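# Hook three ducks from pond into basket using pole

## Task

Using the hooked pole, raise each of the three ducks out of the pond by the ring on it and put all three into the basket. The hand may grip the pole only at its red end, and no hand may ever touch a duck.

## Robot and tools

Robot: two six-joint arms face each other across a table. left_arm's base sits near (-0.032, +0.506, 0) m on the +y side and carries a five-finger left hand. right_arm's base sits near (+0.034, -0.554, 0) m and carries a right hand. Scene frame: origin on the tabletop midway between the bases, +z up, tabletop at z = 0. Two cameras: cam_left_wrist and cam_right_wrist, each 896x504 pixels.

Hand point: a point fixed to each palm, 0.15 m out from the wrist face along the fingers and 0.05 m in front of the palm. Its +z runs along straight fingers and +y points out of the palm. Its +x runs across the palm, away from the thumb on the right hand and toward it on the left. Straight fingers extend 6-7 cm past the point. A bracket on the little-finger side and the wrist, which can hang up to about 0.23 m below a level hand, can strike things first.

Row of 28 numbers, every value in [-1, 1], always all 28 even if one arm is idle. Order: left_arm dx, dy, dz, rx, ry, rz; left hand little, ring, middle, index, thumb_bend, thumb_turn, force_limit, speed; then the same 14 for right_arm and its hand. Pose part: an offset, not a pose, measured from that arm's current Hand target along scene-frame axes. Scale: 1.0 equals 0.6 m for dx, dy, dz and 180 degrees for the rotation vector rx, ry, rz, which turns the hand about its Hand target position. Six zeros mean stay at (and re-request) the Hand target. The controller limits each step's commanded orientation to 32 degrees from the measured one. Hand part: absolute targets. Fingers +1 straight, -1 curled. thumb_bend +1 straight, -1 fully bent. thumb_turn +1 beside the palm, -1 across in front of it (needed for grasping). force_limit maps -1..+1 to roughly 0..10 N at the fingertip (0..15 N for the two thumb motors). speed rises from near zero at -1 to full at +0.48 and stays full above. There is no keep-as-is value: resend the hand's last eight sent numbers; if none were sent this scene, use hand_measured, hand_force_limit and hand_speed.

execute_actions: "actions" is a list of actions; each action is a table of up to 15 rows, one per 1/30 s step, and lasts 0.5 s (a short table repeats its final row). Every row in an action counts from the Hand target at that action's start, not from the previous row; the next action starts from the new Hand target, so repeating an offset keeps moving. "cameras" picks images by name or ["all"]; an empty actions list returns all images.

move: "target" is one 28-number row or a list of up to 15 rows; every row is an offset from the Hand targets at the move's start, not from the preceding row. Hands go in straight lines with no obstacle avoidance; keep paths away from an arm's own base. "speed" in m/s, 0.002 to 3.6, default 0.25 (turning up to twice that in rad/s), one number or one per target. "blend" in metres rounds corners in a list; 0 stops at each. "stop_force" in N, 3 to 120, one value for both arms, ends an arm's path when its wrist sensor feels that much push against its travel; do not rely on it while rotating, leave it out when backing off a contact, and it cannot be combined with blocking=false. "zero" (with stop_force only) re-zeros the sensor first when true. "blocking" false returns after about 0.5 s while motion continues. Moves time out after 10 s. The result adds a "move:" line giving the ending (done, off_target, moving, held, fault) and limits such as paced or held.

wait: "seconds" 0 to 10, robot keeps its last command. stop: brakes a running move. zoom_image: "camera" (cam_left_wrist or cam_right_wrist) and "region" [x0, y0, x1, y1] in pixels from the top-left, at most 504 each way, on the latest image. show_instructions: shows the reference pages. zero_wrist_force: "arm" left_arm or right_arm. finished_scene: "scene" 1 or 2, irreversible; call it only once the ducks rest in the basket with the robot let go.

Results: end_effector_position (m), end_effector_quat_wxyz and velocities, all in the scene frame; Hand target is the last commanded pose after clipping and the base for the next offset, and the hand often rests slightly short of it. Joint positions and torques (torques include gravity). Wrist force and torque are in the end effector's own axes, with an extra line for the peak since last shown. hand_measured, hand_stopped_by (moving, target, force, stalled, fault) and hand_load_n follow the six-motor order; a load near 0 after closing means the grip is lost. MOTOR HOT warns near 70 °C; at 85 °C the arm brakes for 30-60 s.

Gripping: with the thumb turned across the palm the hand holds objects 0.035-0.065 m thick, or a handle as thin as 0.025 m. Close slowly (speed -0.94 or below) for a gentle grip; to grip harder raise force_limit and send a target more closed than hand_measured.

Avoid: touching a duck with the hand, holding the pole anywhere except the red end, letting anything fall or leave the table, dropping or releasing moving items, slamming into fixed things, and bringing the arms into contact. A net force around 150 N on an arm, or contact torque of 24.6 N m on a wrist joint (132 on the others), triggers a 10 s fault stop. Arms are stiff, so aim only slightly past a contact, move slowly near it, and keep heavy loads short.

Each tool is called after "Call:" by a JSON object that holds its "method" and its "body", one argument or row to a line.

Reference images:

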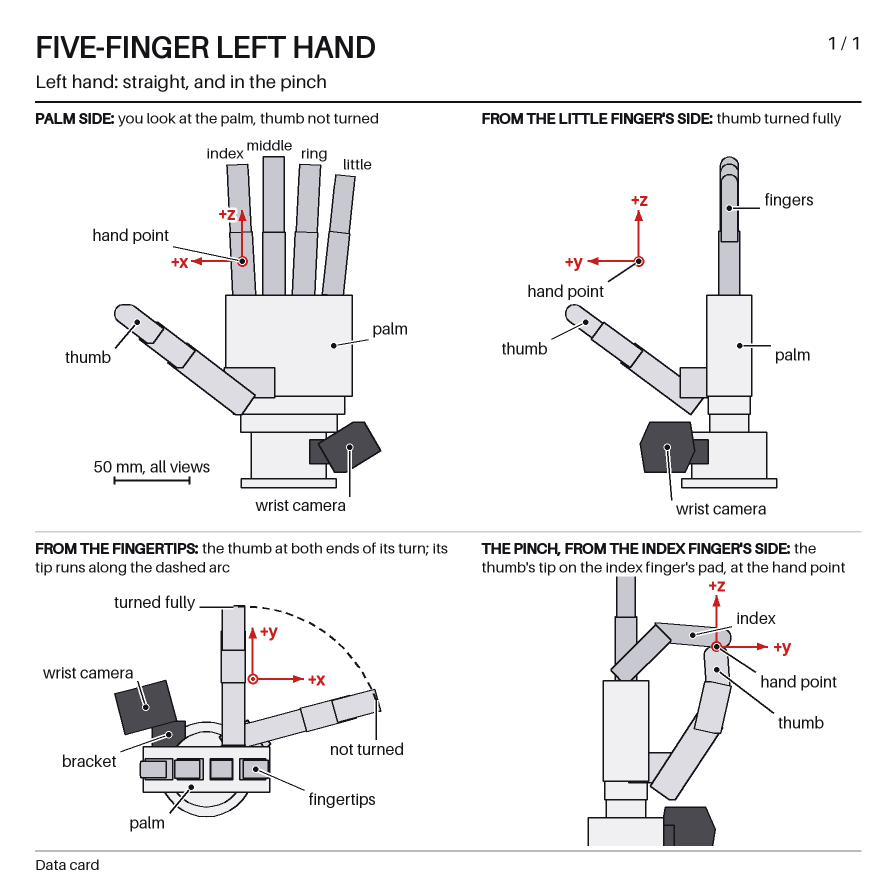

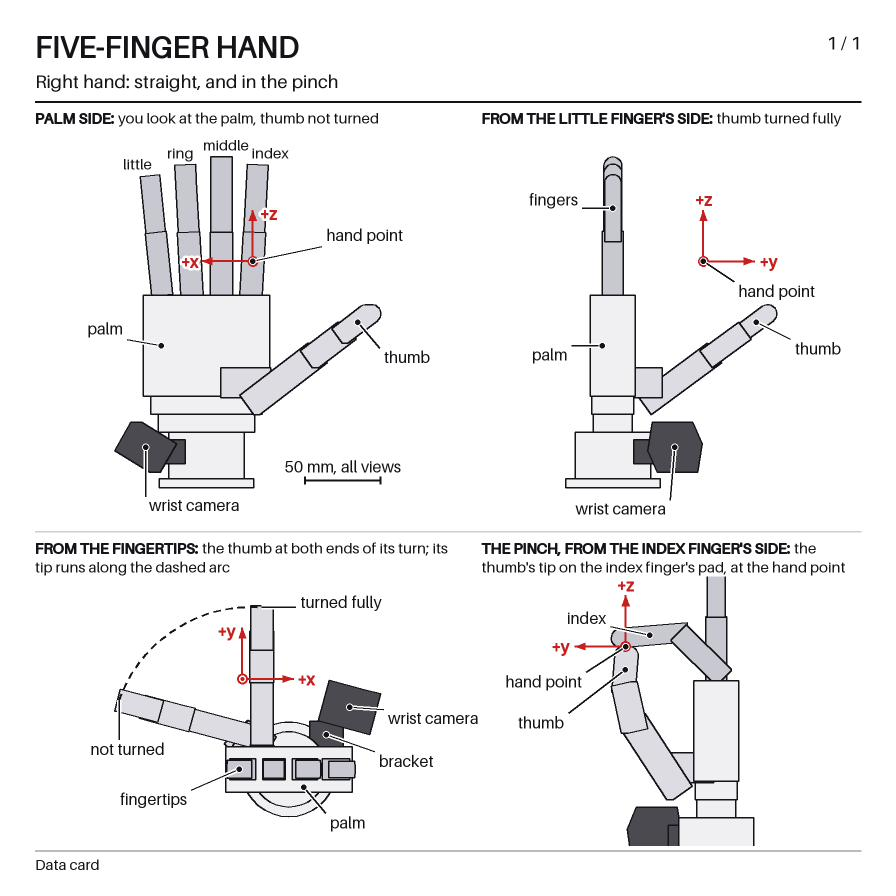

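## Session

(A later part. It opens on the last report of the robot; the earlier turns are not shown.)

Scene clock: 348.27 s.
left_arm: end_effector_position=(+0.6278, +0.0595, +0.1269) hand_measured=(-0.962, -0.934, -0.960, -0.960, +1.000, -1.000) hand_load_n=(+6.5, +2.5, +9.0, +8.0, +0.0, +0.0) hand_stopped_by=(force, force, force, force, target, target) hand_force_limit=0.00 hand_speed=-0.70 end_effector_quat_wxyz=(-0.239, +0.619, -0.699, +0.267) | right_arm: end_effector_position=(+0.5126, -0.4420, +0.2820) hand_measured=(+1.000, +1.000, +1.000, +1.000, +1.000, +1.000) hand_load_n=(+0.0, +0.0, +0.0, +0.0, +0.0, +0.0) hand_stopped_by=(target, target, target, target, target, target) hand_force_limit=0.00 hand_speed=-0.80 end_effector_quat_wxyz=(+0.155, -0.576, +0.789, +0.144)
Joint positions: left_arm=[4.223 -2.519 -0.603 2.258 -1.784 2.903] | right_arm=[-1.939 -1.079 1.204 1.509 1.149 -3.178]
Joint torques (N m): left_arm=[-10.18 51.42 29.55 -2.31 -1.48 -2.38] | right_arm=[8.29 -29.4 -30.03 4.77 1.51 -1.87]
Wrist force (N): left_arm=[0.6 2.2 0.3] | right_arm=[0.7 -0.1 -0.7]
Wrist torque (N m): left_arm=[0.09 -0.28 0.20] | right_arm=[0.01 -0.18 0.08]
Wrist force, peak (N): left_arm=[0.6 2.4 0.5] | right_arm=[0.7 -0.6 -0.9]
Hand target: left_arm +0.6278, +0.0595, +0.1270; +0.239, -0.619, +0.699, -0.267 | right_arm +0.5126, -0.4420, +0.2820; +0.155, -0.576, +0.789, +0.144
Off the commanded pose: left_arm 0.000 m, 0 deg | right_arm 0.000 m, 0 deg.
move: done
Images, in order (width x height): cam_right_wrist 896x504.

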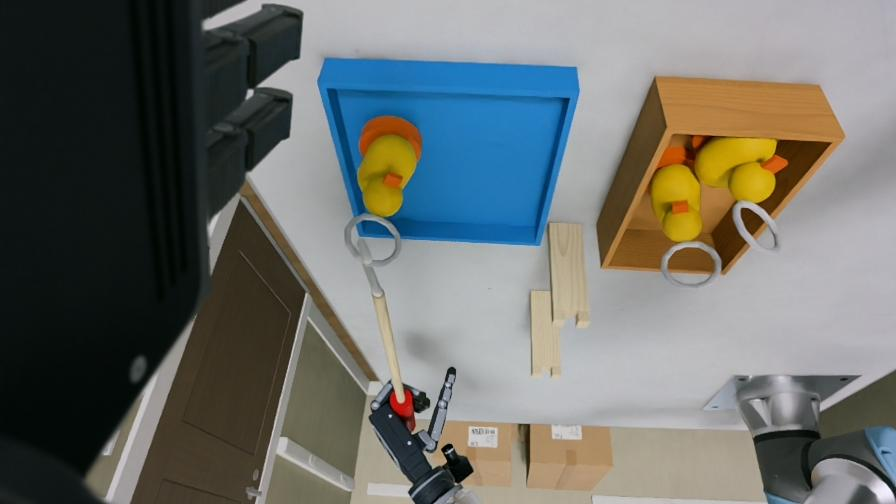

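Call:
{"method": "move", "body": {
  "target": [
    [0,0,0.105,0,0,0,-1,-1,-1,-1,1,-1,0,-0.7,0,0,0,0,0,0,1,1,1,1,1,1,0,-0.8],
    [-0.213,0.1008,0.255,0.0177,0.149,0,-1,-1,-1,-1,1,-1,0,-0.7,0,0,0,0,0,0,1,1,1,1,1,1,0,-0.8],
    [-0.4713,0.2092,0.255,0.0177,0.149,0,-1,-1,-1,-1,1,-1,0,-0.7,0,0,0,0,0,0,1,1,1,1,1,1,0,-0.8]
  ],
  "speed": [0.05,0.1,0.08],
  "blend": [0.02,0.04,0]
}}

Call:
{"method": "wait", "body": {
  "seconds": 1.5,
  "cameras": ["cam_right_wrist"]
}}

Call:
{"method": "zoom_image", "body": {
  "camera": "cam_right_wrist",
  "region": [560, 50, 896, 440]
}}

Scene clock: 360.80 s.
left_arm: end_effector_position=(+0.3451, +0.1850, +0.2800) hand_measured=(-0.962, -0.934, -0.960, -0.960, +1.000, -1.000) hand_load_n=(+6.5, +2.5, +9.0, +8.5, +0.0, +0.0) hand_stopped_by=(force, force, force, force, target, target) hand_force_limit=0.00 hand_speed=-0.70 end_effector_quat_wxyz=(-0.087, +0.657, -0.743, +0.097) | right_arm: end_effector_position=(+0.5126, -0.4420, +0.2820) hand_measured=(+1.000, +1.000, +1.000, +1.000, +1.000, +1.000) hand_load_n=(+0.0, +0.0, +0.0, +0.0, +0.0, +0.0) hand_stopped_by=(target, target, target, target, target, target) hand_force_limit=0.00 hand_speed=-0.80 end_effector_quat_wxyz=(+0.155, -0.576, +0.789, +0.144)
Joint positions: left_arm=[4.289 -1.955 -1.173 1.809 -1.637 2.898] | right_arm=[-1.939 -1.079 1.204 1.509 1.149 -3.178]
Joint torques (N m): left_arm=[11.39 49.11 13.56 -0.75 1.6 2.02] | right_arm=[7.54 -29.81 -28.24 4.82 1.51 -1.62]
Wrist force (N): left_arm=[0.3 0.9 1.2] | right_arm=[0.4 -0.1 -0.8]
Wrist torque (N m): left_arm=[0.03 -0.27 -0.01] | right_arm=[0.01 -0.13 0.06]
Wrist force, peak (N): left_arm=[1.1 2.7 0.4] | right_arm=[0.8 0.1 -1.0]
Hand target: left_arm +0.3450, +0.1850, +0.2800; +0.087, -0.657, +0.743, -0.097 | right_arm +0.5126, -0.4420, +0.2820; +0.155, -0.576, +0.789, +0.144
Off the commanded pose: left_arm 0.000 m, 0 deg | right_arm 0.000 m, 0 deg.
elbow stopped short (left arm): the move would have taken joint 3 (elbow) straighter than the controller allows.
move: done

Scene clock: 362.30 s.
left_arm: end_effector_position=(+0.3450, +0.1850, +0.2800) hand_measured=(-0.962, -0.934, -0.960, -0.960, +1.000, -1.000) hand_load_n=(+6.5, +2.5, +9.5, +8.0, +0.0, +0.0) hand_stopped_by=(force, force, force, force, target, target) hand_force_limit=0.00 hand_speed=-0.70 end_effector_quat_wxyz=(-0.087, +0.657, -0.743, +0.097) | right_arm: end_effector_position=(+0.5126, -0.4420, +0.2820) hand_measured=(+1.000, +1.000, +1.000, +1.000, +1.000, +1.000) hand_load_n=(+0.0, +0.0, +0.0, +0.0, +0.0, +0.0) hand_stopped_by=(target, target, target, target, target, target) hand_force_limit=0.00 hand_speed=-0.80 end_effector_quat_wxyz=(+0.155, -0.576, +0.789, +0.144)
Joint positions: left_arm=[4.289 -1.954 -1.173 1.809 -1.637 2.898] | right_arm=[-1.939 -1.079 1.204 1.509 1.149 -3.178]
Joint torques (N m): left_arm=[10.65 49.51 13.81 -0.94 1.45 1.98] | right_arm=[6.97 -29.6 -29.1 4.88 1.27 -1.84]
Wrist force (N): left_arm=[0.2 1.1 0.8] | right_arm=[0.6 -0.3 -0.7]
Wrist torque (N m): left_arm=[0.08 -0.27 -0.01] | right_arm=[-0.01 -0.16 0.07]
Wrist force, peak (N): left_arm=[0.8 1.1 0.9] | right_arm=[0.5 0.2 -1.0]
Hand target: left_arm +0.3450, +0.1850, +0.2800; +0.087, -0.657, +0.743, -0.097 | right_arm +0.5126, -0.4420, +0.2820; +0.155, -0.576, +0.789, +0.144
Off the commanded pose: left_arm 0.000 m, 0 deg | right_arm 0.000 m, 0 deg.
wait: 1.50 s; at rest by 0.17 s
Images, in order (width x height): cam_right_wrist 896x504.

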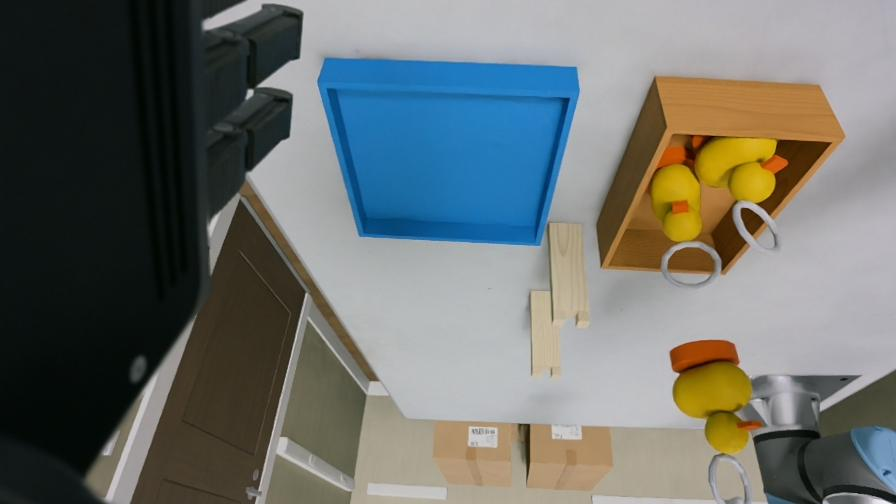

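Scaled by 1.292 from the camera's 896x504 image, which has a finer 1280x720 frame.

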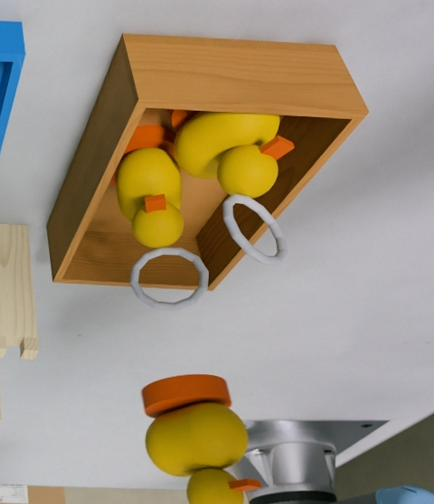

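Call:
{"method": "move", "body": {
  "target": [-0.015,-0.0333,0,0,0,0,-1,-1,-1,-1,1,-1,0,-0.7,0,0,0,0,0,0,1,1,1,1,1,1,0,-0.8],
  "speed": 0.04,
  "cameras": ["cam_right_wrist"]
}}

Scene clock: 368.10 s.
left_arm: end_effector_position=(+0.3361, +0.1652, +0.2800) hand_measured=(-0.962, -0.934, -0.960, -0.960, +1.000, -1.000) hand_load_n=(+6.5, +2.5, +9.5, +8.0, +0.0, +0.5) hand_stopped_by=(force, force, force, force, target, target) hand_force_limit=0.00 hand_speed=-0.70 end_effector_quat_wxyz=(-0.087, +0.657, -0.743, +0.097) | right_arm: end_effector_position=(+0.5126, -0.4420, +0.2820) hand_measured=(+1.000, +1.000, +1.000, +1.000, +1.000, +1.000) hand_load_n=(+0.0, +0.0, +0.0, +0.0, +0.0, +0.0) hand_stopped_by=(target, target, target, target, target, target) hand_force_limit=0.00 hand_speed=-0.80 end_effector_quat_wxyz=(+0.155, -0.576, +0.789, +0.144)
Joint positions: left_arm=[4.241 -1.969 -1.152 1.801 -1.648 2.852] | right_arm=[-1.939 -1.079 1.204 1.509 1.149 -3.178]
Joint torques (N m): left_arm=[-10.6 29.18 26.97 -3.79 -1.3 -2.27] | right_arm=[7.2 -29.51 -28.45 4.93 1.2 -1.75]
Wrist force (N): left_arm=[0.1 0.4 0.9] | right_arm=[0.7 -0.2 -0.7]
Wrist torque (N m): left_arm=[-0.02 -0.26 0.11] | right_arm=[-0.02 -0.17 0.08]
Wrist force, peak (N): left_arm=[0.2 1.2 1.2] | right_arm=[0.9 -0.4 -0.8]
Hand target: left_arm +0.3360, +0.1650, +0.2800; +0.087, -0.657, +0.743, -0.097 | right_arm +0.5126, -0.4420, +0.2820; +0.155, -0.576, +0.789, +0.144
Off the commanded pose: left_arm 0.000 m, 0 deg | right_arm 0.000 m, 0 deg.
move: done
Images, in order (width x height): cam_right_wrist 896x504.

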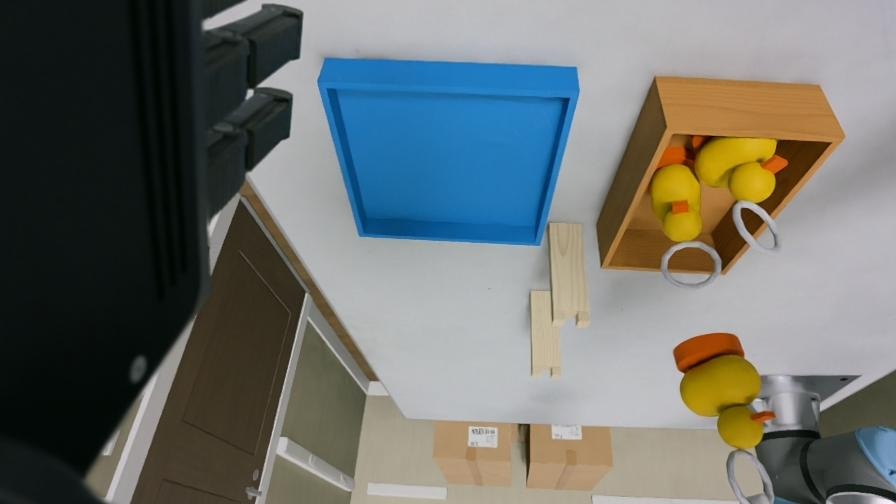

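Call:
{"method": "wait", "body": {
  "seconds": 1.0,
  "cameras": ["cam_right_wrist"]
}}

Scene clock: 371.60 s.
left_arm: end_effector_position=(+0.3360, +0.1650, +0.2800) hand_measured=(-0.962, -0.934, -0.960, -0.960, +1.000, -1.000) hand_load_n=(+6.5, +2.5, +9.5, +8.0, +0.0, +0.0) hand_stopped_by=(force, force, force, force, target, target) hand_force_limit=0.00 hand_speed=-0.70 end_effector_quat_wxyz=(-0.087, +0.657, -0.743, +0.097) | right_arm: end_effector_position=(+0.5126, -0.4420, +0.2820) hand_measured=(+1.000, +1.000, +1.000, +1.000, +1.000, +1.000) hand_load_n=(+0.0, +0.0, +0.0, +0.0, +0.0, +0.0) hand_stopped_by=(target, target, target, target, target, target) hand_force_limit=0.00 hand_speed=-0.80 end_effector_quat_wxyz=(+0.155, -0.576, +0.789, +0.144)
Joint positions: left_arm=[4.241 -1.97 -1.152 1.8 -1.649 2.852] | right_arm=[-1.939 -1.079 1.204 1.509 1.149 -3.178]
Joint torques (N m): left_arm=[-9.86 29.34 27.07 -3.48 -1.04 -2.18] | right_arm=[7.14 -29.32 -27.9 4.91 1.16 -1.84]
Wrist force (N): left_arm=[0.0 0.9 1.0] | right_arm=[0.5 0.0 -0.7]
Wrist torque (N m): left_arm=[0.04 -0.24 0.10] | right_arm=[0.02 -0.15 0.07]
Wrist force, peak (N): left_arm=[0.5 1.3 1.0] | right_arm=[0.9 -0.2 -0.8]
Hand target: left_arm +0.3360, +0.1650, +0.2800; +0.087, -0.657, +0.743, -0.097 | right_arm +0.5126, -0.4420, +0.2820; +0.155, -0.576, +0.789, +0.144
Off the commanded pose: left_arm 0.000 m, 0 deg | right_arm 0.000 m, 0 deg.
wait: 1.00 s; at rest from the start
Images, in order (width x height): cam_right_wrist 896x504.

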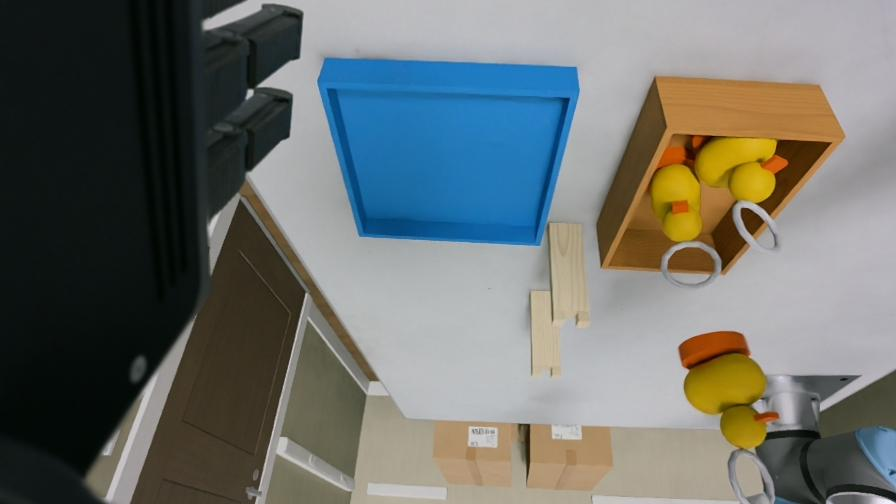

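Call:
{"method": "move", "body": {
  "target": [0,0,-0.15,0,0,0,-1,-1,-1,-1,1,-1,0,-0.7,0,0,0,0,0,0,1,1,1,1,1,1,0,-0.8],
  "speed": 0.05,
  "cameras": ["cam_right_wrist"]
}}

Call:
{"method": "wait", "body": {
  "seconds": 0.4,
  "cameras": ["cam_right_wrist"]
}}

Scene clock: 374.97 s.
left_arm: end_effector_position=(+0.3360, +0.1650, +0.1901) hand_measured=(-0.962, -0.934, -0.960, -0.960, +1.000, -1.000) hand_load_n=(+6.0, +2.5, +9.5, +8.5, +0.0, +0.0) hand_stopped_by=(force, force, force, force, target, target) hand_force_limit=0.00 hand_speed=-0.70 end_effector_quat_wxyz=(-0.087, +0.657, -0.743, +0.097) | right_arm: end_effector_position=(+0.5126, -0.4420, +0.2820) hand_measured=(+1.000, +1.000, +1.000, +1.000, +1.000, +1.000) hand_load_n=(+0.5, +0.0, +0.0, +0.0, +0.0, +0.0) hand_stopped_by=(target, target, target, target, target, target) hand_force_limit=0.00 hand_speed=-0.80 end_effector_quat_wxyz=(+0.155, -0.576, +0.789, +0.144)
Joint positions: left_arm=[4.241 -1.99 -1.354 2.022 -1.649 2.851] | right_arm=[-1.939 -1.079 1.204 1.509 1.149 -3.178]
Joint torques (N m): left_arm=[-0.69 29.79 11.22 -0.51 1.03 -1.32] | right_arm=[6.74 -29.46 -27.35 4.77 1.22 -1.64]
Wrist force (N): left_arm=[0.2 0.9 0.5] | right_arm=[0.5 -0.1 -0.8]
Wrist torque (N m): left_arm=[0.07 -0.28 0.11] | right_arm=[0.01 -0.15 0.07]
Wrist force, peak (N): left_arm=[0.5 1.3 1.3] | right_arm=[0.7 -0.1 -1.0]
Hand target: left_arm +0.3360, +0.1650, +0.1900; +0.087, -0.657, +0.743, -0.097 | right_arm +0.5126, -0.4420, +0.2820; +0.155, -0.576, +0.789, +0.144
Off the commanded pose: left_arm 0.000 m, 0 deg | right_arm 0.000 m, 0 deg.
move: done
Images, in order (width x height): cam_right_wrist 896x504.

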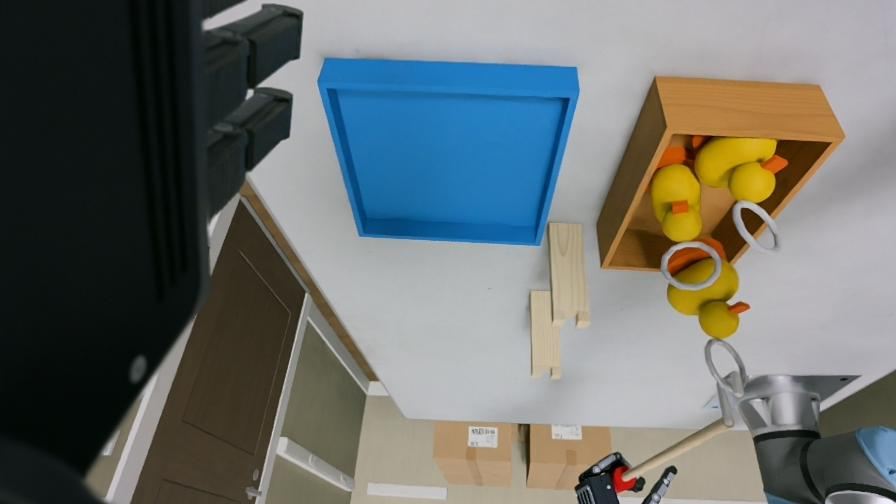

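Scene clock: 375.37 s.
left_arm: end_effector_position=(+0.3360, +0.1650, +0.1900) hand_measured=(-0.962, -0.934, -0.960, -0.960, +1.000, -1.000) hand_load_n=(+6.5, +2.0, +9.5, +8.5, +0.0, +0.0) hand_stopped_by=(force, force, force, force, target, target) hand_force_limit=0.00 hand_speed=-0.70 end_effector_quat_wxyz=(-0.087, +0.657, -0.743, +0.097) | right_arm: end_effector_position=(+0.5126, -0.4420, +0.2820) hand_measured=(+1.000, +1.000, +1.000, +1.000, +1.000, +1.000) hand_load_n=(+0.0, +0.0, +0.0, +0.0, +0.0, +0.0) hand_stopped_by=(target, target, target, target, target, target) hand_force_limit=0.00 hand_speed=-0.80 end_effector_quat_wxyz=(+0.155, -0.576, +0.789, +0.144)
Joint positions: left_arm=[4.241 -1.99 -1.354 2.023 -1.649 2.851] | right_arm=[-1.939 -1.079 1.204 1.509 1.149 -3.178]
Joint torques (N m): left_arm=[5.46 29.71 13.35 -0.77 1.09 -0.83] | right_arm=[6.26 -28.9 -27.37 4.69 1.06 -1.67]
Wrist force (N): left_arm=[0.5 0.8 0.9] | right_arm=[0.3 -0.2 -0.6]
Wrist torque (N m): left_arm=[0.04 -0.31 0.12] | right_arm=[-0.01 -0.12 0.05]
Wrist force, peak (N): left_arm=[0.5 1.0 1.1] | right_arm=[0.7 -0.1 -0.8]
Hand target: left_arm +0.3360, +0.1650, +0.1900; +0.087, -0.657, +0.743, -0.097 | right_arm +0.5126, -0.4420, +0.2820; +0.155, -0.576, +0.789, +0.144
Off the commanded pose: left_arm 0.000 m, 0 deg | right_arm 0.000 m, 0 deg.
wait: 0.40 s; at rest by 0.17 s
Images, in order (width x height): cam_right_wrist 896x504.

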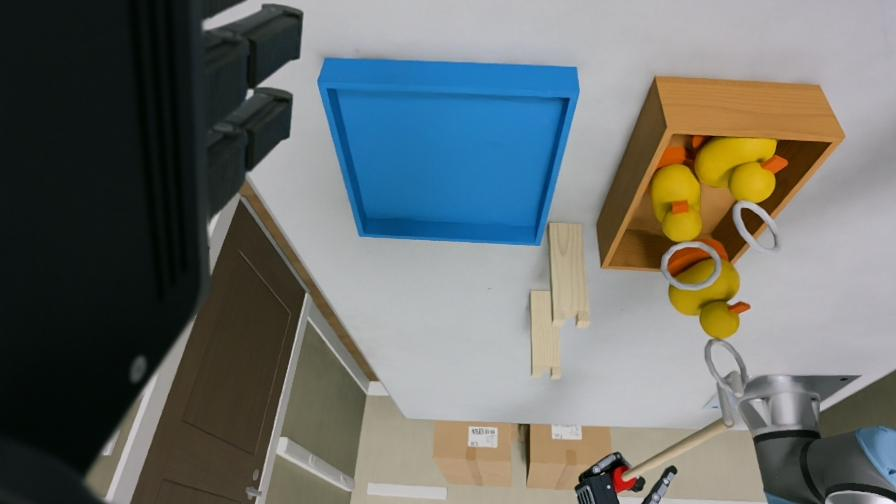

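Call:
{"method": "move", "body": {
  "target": [
    [-0.0067,0.0083,0,0,0,0,-1,-1,-1,-1,1,-1,0,-0.7,0,0,0,0,0,0,1,1,1,1,1,1,0,-0.8],
    [-0.0067,0.0083,-0.075,0,0,0,-1,-1,-1,-1,1,-1,0,-0.7,0,0,0,0,0,0,1,1,1,1,1,1,0,-0.8]
  ],
  "speed": 0.03,
  "blend": 0.003,
  "cameras": ["cam_right_wrist"]
}}

Scene clock: 379.03 s.
left_arm: end_effector_position=(+0.3320, +0.1700, +0.1451) hand_measured=(-0.962, -0.934, -0.960, -0.960, +1.000, -1.000) hand_load_n=(+6.5, +2.5, +9.0, +8.0, +0.0, +0.0) hand_stopped_by=(force, force, force, force, target, target) hand_force_limit=0.00 hand_speed=-0.70 end_effector_quat_wxyz=(-0.087, +0.657, -0.743, +0.097) | right_arm: end_effector_position=(+0.5126, -0.4420, +0.2820) hand_measured=(+1.000, +1.000, +1.000, +1.000, +1.000, +1.000) hand_load_n=(+0.0, +0.0, +0.0, +0.0, +0.0, +0.0) hand_stopped_by=(target, target, target, target, target, target) hand_force_limit=0.00 hand_speed=-0.80 end_effector_quat_wxyz=(+0.155, -0.576, +0.789, +0.144)
Joint positions: left_arm=[4.247 -2.002 -1.454 2.136 -1.647 2.858] | right_arm=[-1.939 -1.079 1.204 1.509 1.149 -3.178]
Joint torques (N m): left_arm=[10.8 28.41 12.33 -0.91 1.59 1.97] | right_arm=[7.58 -29.52 -26.72 4.77 1.1 -1.61]
Wrist force (N): left_arm=[0.5 0.6 1.0] | right_arm=[0.4 -0.2 -0.4]
Wrist torque (N m): left_arm=[-0.01 -0.31 0.01] | right_arm=[-0.02 -0.13 0.05]
Wrist force, peak (N): left_arm=[0.5 1.7 0.8] | right_arm=[0.7 -0.1 -0.9]
Hand target: left_arm +0.3320, +0.1700, +0.1450; +0.087, -0.657, +0.743, -0.097 | right_arm +0.5126, -0.4420, +0.2820; +0.155, -0.576, +0.789, +0.144
Off the commanded pose: left_arm 0.000 m, 0 deg | right_arm 0.000 m, 0 deg.
move: done
Images, in order (width x height): cam_right_wrist 896x504.

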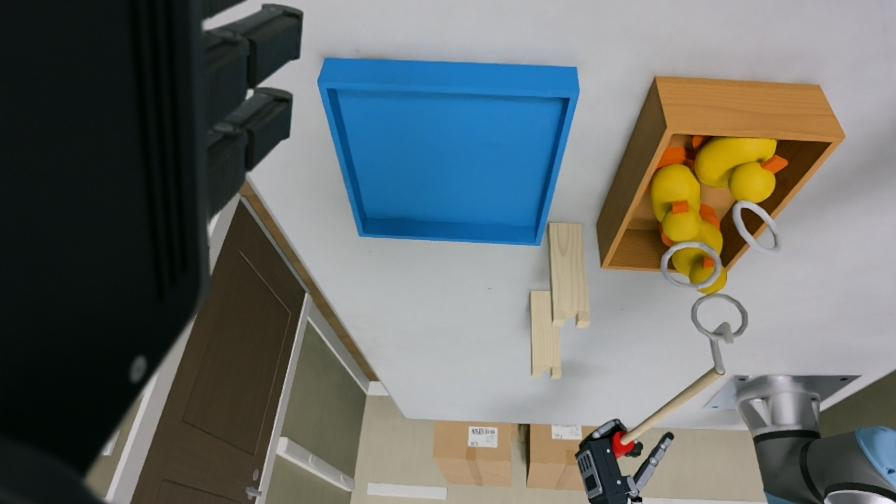

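Call:
{"method": "zoom_image", "body": {
  "camera": "cam_right_wrist",
  "region": [580, 110, 800, 400]
}}

Scaled by 1.738 from the camera's 896x504 image, which has a finer 1280x720 frame.

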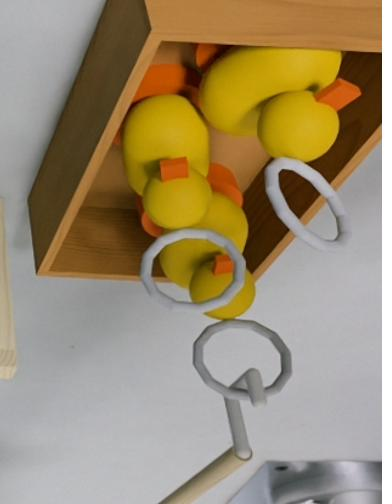

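Call:
{"method": "move", "body": {
  "target": [0,0,-0.03,0,0,0,-1,-1,-1,-1,1,-1,0,-0.7,0,0,0,0,0,0,1,1,1,1,1,1,0,-0.8],
  "speed": 0.03,
  "cameras": ["cam_right_wrist"]
}}

Call:
{"method": "zoom_image", "body": {
  "camera": "cam_right_wrist",
  "region": [580, 110, 800, 400]
}}

Scene clock: 383.60 s.
left_arm: end_effector_position=(+0.3320, +0.1700, +0.1271) hand_measured=(-0.962, -0.934, -0.960, -0.960, +1.000, -1.000) hand_load_n=(+6.5, +2.5, +9.5, +8.0, +0.0, +0.0) hand_stopped_by=(force, force, force, force, target, target) hand_force_limit=0.00 hand_speed=-0.70 end_effector_quat_wxyz=(-0.087, +0.657, -0.743, +0.097) | right_arm: end_effector_position=(+0.5126, -0.4420, +0.2820) hand_measured=(+1.000, +1.000, +1.000, +1.000, +1.000, +1.000) hand_load_n=(+0.0, +0.0, +0.0, +0.0, +0.0, +0.0) hand_stopped_by=(target, target, target, target, target, target) hand_force_limit=0.00 hand_speed=-0.80 end_effector_quat_wxyz=(+0.155, -0.576, +0.789, +0.144)
Joint positions: left_arm=[4.247 -2.016 -1.482 2.177 -1.647 2.858] | right_arm=[-1.939 -1.079 1.204 1.509 1.149 -3.178]
Joint torques (N m): left_arm=[10.16 30.54 12.78 -0.52 0.58 1.89] | right_arm=[7.49 -29.84 -27.42 4.71 0.75 -1.63]
Wrist force (N): left_arm=[0.6 1.1 1.4] | right_arm=[0.3 -0.1 -0.6]
Wrist torque (N m): left_arm=[0.04 -0.31 0.02] | right_arm=[0.01 -0.12 0.05]
Wrist force, peak (N): left_arm=[0.6 1.1 1.4] | right_arm=[0.7 -0.2 -1.0]
Hand target: left_arm +0.3320, +0.1700, +0.1270; +0.087, -0.657, +0.743, -0.097 | right_arm +0.5126, -0.4420, +0.2820; +0.155, -0.576, +0.789, +0.144
Off the commanded pose: left_arm 0.000 m, 0 deg | right_arm 0.000 m, 0 deg.
move: done
Images, in order (width x height): cam_right_wrist 896x504.

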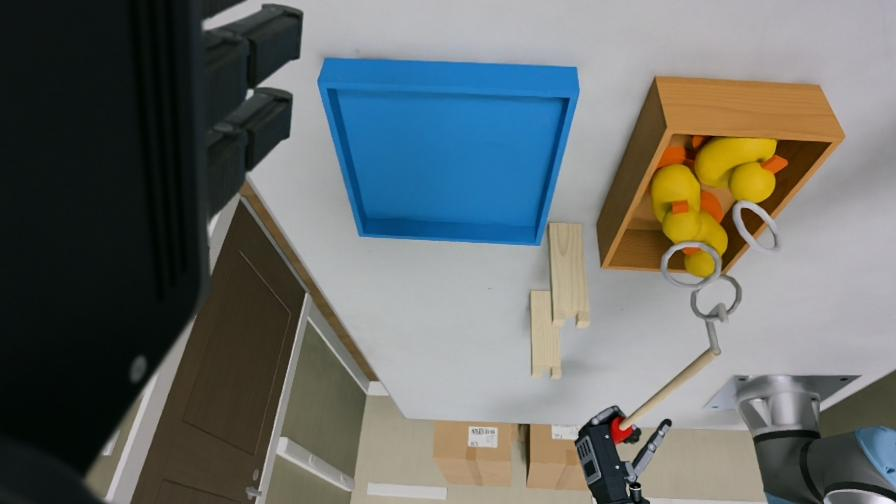

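Scaled by 1.738 from the camera's 896x504 image, which has a finer 1280x720 frame.

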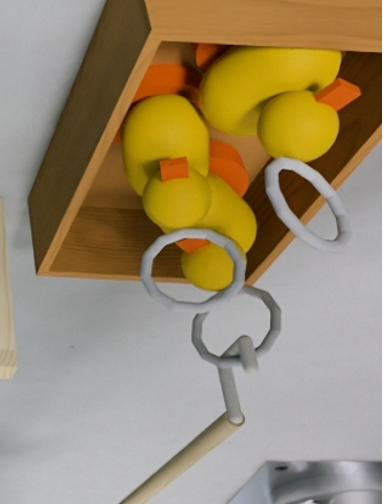

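Call:
{"method": "move", "body": {
  "target": [0,0,-0.0417,0,0,0,-1,-1,-1,-1,1,-1,0,-0.7,0,0,0,0,0,0,1,1,1,1,1,1,0,-0.8],
  "speed": 0.03,
  "cameras": ["cam_right_wrist"]
}}

Call:
{"method": "zoom_image", "body": {
  "camera": "cam_right_wrist",
  "region": [640, 180, 780, 340]
}}

Scene clock: 386.03 s.
left_arm: end_effector_position=(+0.3320, +0.1700, +0.1021) hand_measured=(-0.962, -0.934, -0.960, -0.960, +1.000, -1.000) hand_load_n=(+6.5, +2.5, +9.0, +8.0, +0.0, +0.0) hand_stopped_by=(force, force, force, force, target, target) hand_force_limit=0.00 hand_speed=-0.70 end_effector_quat_wxyz=(-0.087, +0.657, -0.743, +0.097) | right_arm: end_effector_position=(+0.5126, -0.4420, +0.2820) hand_measured=(+1.000, +1.000, +1.000, +1.000, +1.000, +1.000) hand_load_n=(+0.0, +0.0, +0.5, +0.0, +0.0, +0.0) hand_stopped_by=(target, target, target, target, target, target) hand_force_limit=0.00 hand_speed=-0.80 end_effector_quat_wxyz=(+0.155, -0.576, +0.789, +0.144)
Joint positions: left_arm=[4.247 -2.038 -1.517 2.235 -1.647 2.858] | right_arm=[-1.939 -1.079 1.204 1.509 1.149 -3.178]
Joint torques (N m): left_arm=[9.64 28.99 11.18 -0.91 -0.38 1.72] | right_arm=[7.63 -30.28 -26.85 4.83 0.99 -1.68]
Wrist force (N): left_arm=[0.1 0.9 0.0] | right_arm=[0.8 -0.1 -0.7]
Wrist torque (N m): left_arm=[0.10 -0.05 -0.05] | right_arm=[0.02 -0.19 0.09]
Wrist force, peak (N): left_arm=[0.5 1.2 1.2] | right_arm=[0.8 -0.5 -0.8]
Hand target: left_arm +0.3320, +0.1700, +0.1019; +0.087, -0.657, +0.743, -0.097 | right_arm +0.5126, -0.4420, +0.2820; +0.155, -0.576, +0.789, +0.144
Off the commanded pose: left_arm 0.000 m, 0 deg | right_arm 0.000 m, 0 deg.
move: done
Images, in order (width x height): cam_right_wrist 896x504.

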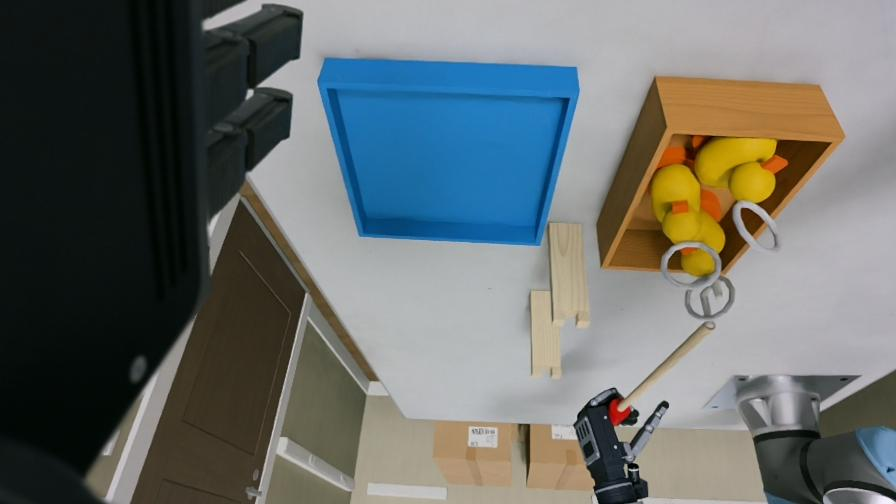

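Scaled by 3.150 from the camera's 896x504 image, which has a finer 1280x720 frame.

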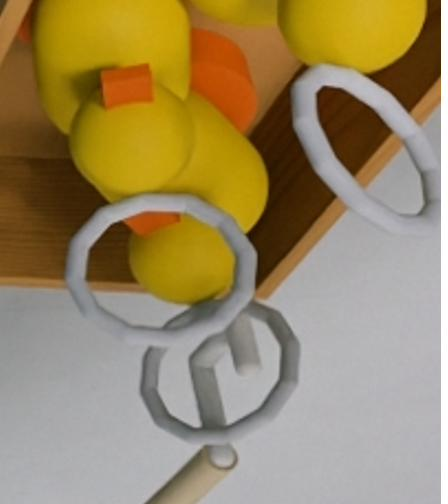

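Call:
{"method": "move", "body": {
  "target": [0.0049,0.0417,0,0,0,0,-1,-1,-1,-1,1,-1,0,-0.7,0,0,0,0,0,0,1,1,1,1,1,1,0,-0.8],
  "speed": 0.03,
  "cameras": ["cam_right_wrist"]
}}

Call:
{"method": "zoom_image", "body": {
  "camera": "cam_right_wrist",
  "region": [640, 180, 780, 340]
}}

Scene clock: 389.33 s.
left_arm: end_effector_position=(+0.3349, +0.1949, +0.1019) hand_measured=(-0.962, -0.934, -0.960, -0.960, +1.000, -1.000) hand_load_n=(+7.0, +2.5, +9.0, +8.0, +0.0, +0.0) hand_stopped_by=(force, force, force, force, target, target) hand_force_limit=0.00 hand_speed=-0.70 end_effector_quat_wxyz=(-0.087, +0.657, -0.743, +0.097) | right_arm: end_effector_position=(+0.5126, -0.4420, +0.2820) hand_measured=(+1.000, +1.000, +1.000, +1.000, +1.000, +1.000) hand_load_n=(+0.0, +0.0, +0.0, +0.0, +0.0, +0.0) hand_stopped_by=(target, target, target, target, target, target) hand_force_limit=0.00 hand_speed=-0.80 end_effector_quat_wxyz=(+0.155, -0.576, +0.789, +0.144)
Joint positions: left_arm=[4.301 -2.008 -1.563 2.254 -1.634 2.91] | right_arm=[-1.939 -1.079 1.204 1.509 1.149 -3.178]
Joint torques (N m): left_arm=[9.52 48.53 12.91 -0.84 1.45 1.84] | right_arm=[6.28 -29.24 -28.02 4.61 0.94 -1.67]
Wrist force (N): left_arm=[0.1 0.6 0.2] | right_arm=[0.6 -0.1 -0.8]
Wrist torque (N m): left_arm=[0.05 -0.07 -0.07] | right_arm=[0.01 -0.15 0.07]
Wrist force, peak (N): left_arm=[0.5 1.2 0.1] | right_arm=[0.9 -0.1 -0.8]
Hand target: left_arm +0.3349, +0.1950, +0.1019; +0.087, -0.657, +0.743, -0.097 | right_arm +0.5126, -0.4420, +0.2820; +0.155, -0.576, +0.789, +0.144
Off the commanded pose: left_arm 0.000 m, 0 deg | right_arm 0.000 m, 0 deg.
move: done
Images, in order (width x height): cam_right_wrist 896x504.

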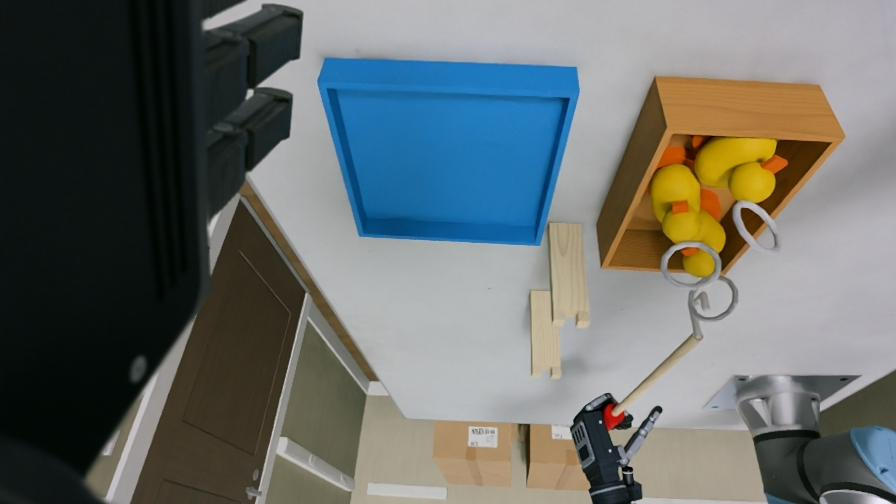

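Scaled by 3.150 from the camera's 896x504 image, which has a finer 1280x720 frame.

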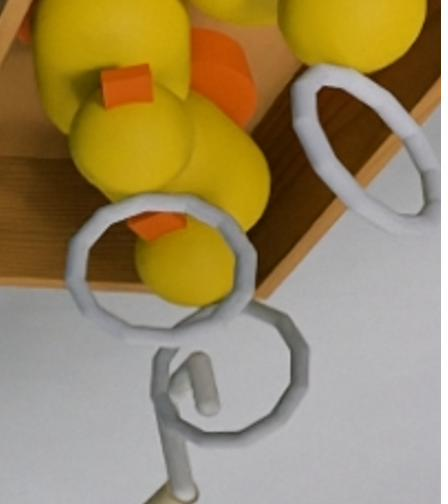

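Call:
{"method": "zoom_image", "body": {
  "camera": "cam_right_wrist",
  "region": [680, 268, 745, 340]
}}

Scaled by 7.000 from the camera's 896x504 image, which has a finer 1280x720 frame.

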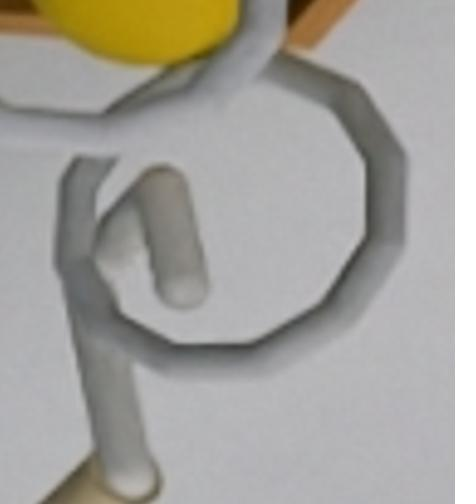

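Call:
{"method": "move", "body": {
  "target": [
    [0.0069,0.0583,0,0,0,0,-1,-1,-1,-1,1,-1,0,-0.7,0,0,0,0,0,0,1,1,1,1,1,1,0,-0.8],
    [0.0098,0.0833,0.2,0,0,0,-1,-1,-1,-1,1,-1,0,-0.7,0,0,0,0,0,0,1,1,1,1,1,1,0,-0.8]
  ],
  "speed": [0.04,0.1],
  "blend": 0.01,
  "cameras": ["cam_right_wrist"]
}}

Call:
{"method": "zoom_image", "body": {
  "camera": "cam_right_wrist",
  "region": [580, 60, 860, 340]
}}

Scene clock: 399.87 s.
left_arm: end_effector_position=(+0.3408, +0.2450, +0.2218) hand_measured=(-0.962, -0.934, -0.960, -0.960, +1.000, -1.000) hand_load_n=(+7.0, +2.5, +9.0, +8.0, +0.0, +0.0) hand_stopped_by=(force, force, force, force, target, target) hand_force_limit=0.00 hand_speed=-0.70 end_effector_quat_wxyz=(-0.087, +0.657, -0.743, +0.097) | right_arm: end_effector_position=(+0.5126, -0.4420, +0.2820) hand_measured=(+1.000, +1.000, +1.000, +1.000, +1.000, +1.000) hand_load_n=(+0.0, +0.0, +0.0, +0.0, +0.0, +0.0) hand_stopped_by=(target, target, target, target, target, target) hand_force_limit=0.00 hand_speed=-0.80 end_effector_quat_wxyz=(+0.155, -0.576, +0.789, +0.144)
Joint positions: left_arm=[4.417 -1.868 -1.437 1.994 -1.604 3.022] | right_arm=[-1.939 -1.079 1.204 1.509 1.149 -3.178]
Joint torques (N m): left_arm=[11.14 44.3 28.28 -3.58 1.43 2.03] | right_arm=[6.63 -30.53 -26.3 4.83 0.91 -1.66]
Wrist force (N): left_arm=[0.6 0.6 0.3] | right_arm=[0.6 0.0 -0.7]
Wrist torque (N m): left_arm=[0.05 -0.12 -0.03] | right_arm=[0.03 -0.16 0.08]
Wrist force, peak (N): left_arm=[0.2 1.2 0.7] | right_arm=[0.7 0.2 -1.0]
Hand target: left_arm +0.3408, +0.2450, +0.2219; +0.087, -0.657, +0.743, -0.097 | right_arm +0.5126, -0.4420, +0.2820; +0.155, -0.576, +0.789, +0.144
Off the commanded pose: left_arm 0.000 m, 0 deg | right_arm 0.000 m, 0 deg.
move: done
Images, in order (width x height): cam_right_wrist 896x504.

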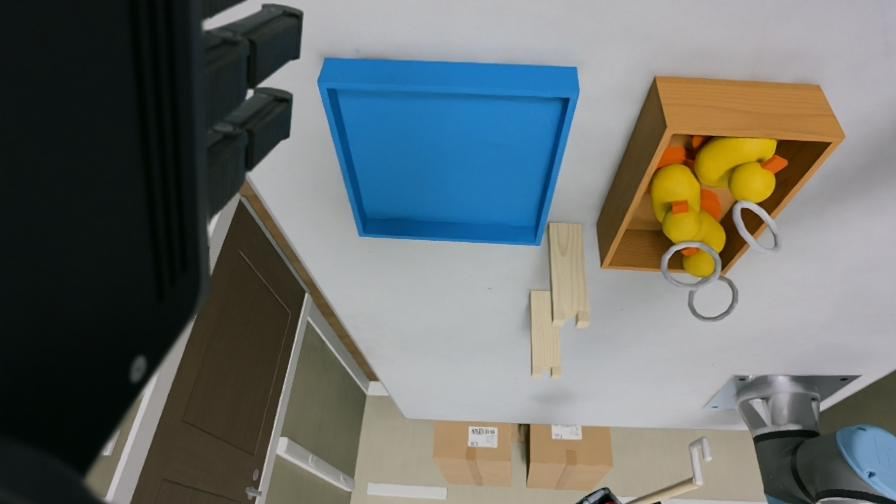

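Scaled by 1.800 from the camera's 896x504 image, which has a finer 1280x720 frame.

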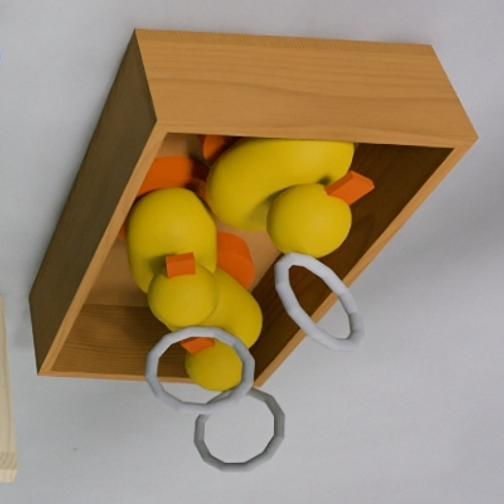

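Call:
{"method": "finished_scene", "body": {
  "scene": 1
}}

The scene is finished: the task was done.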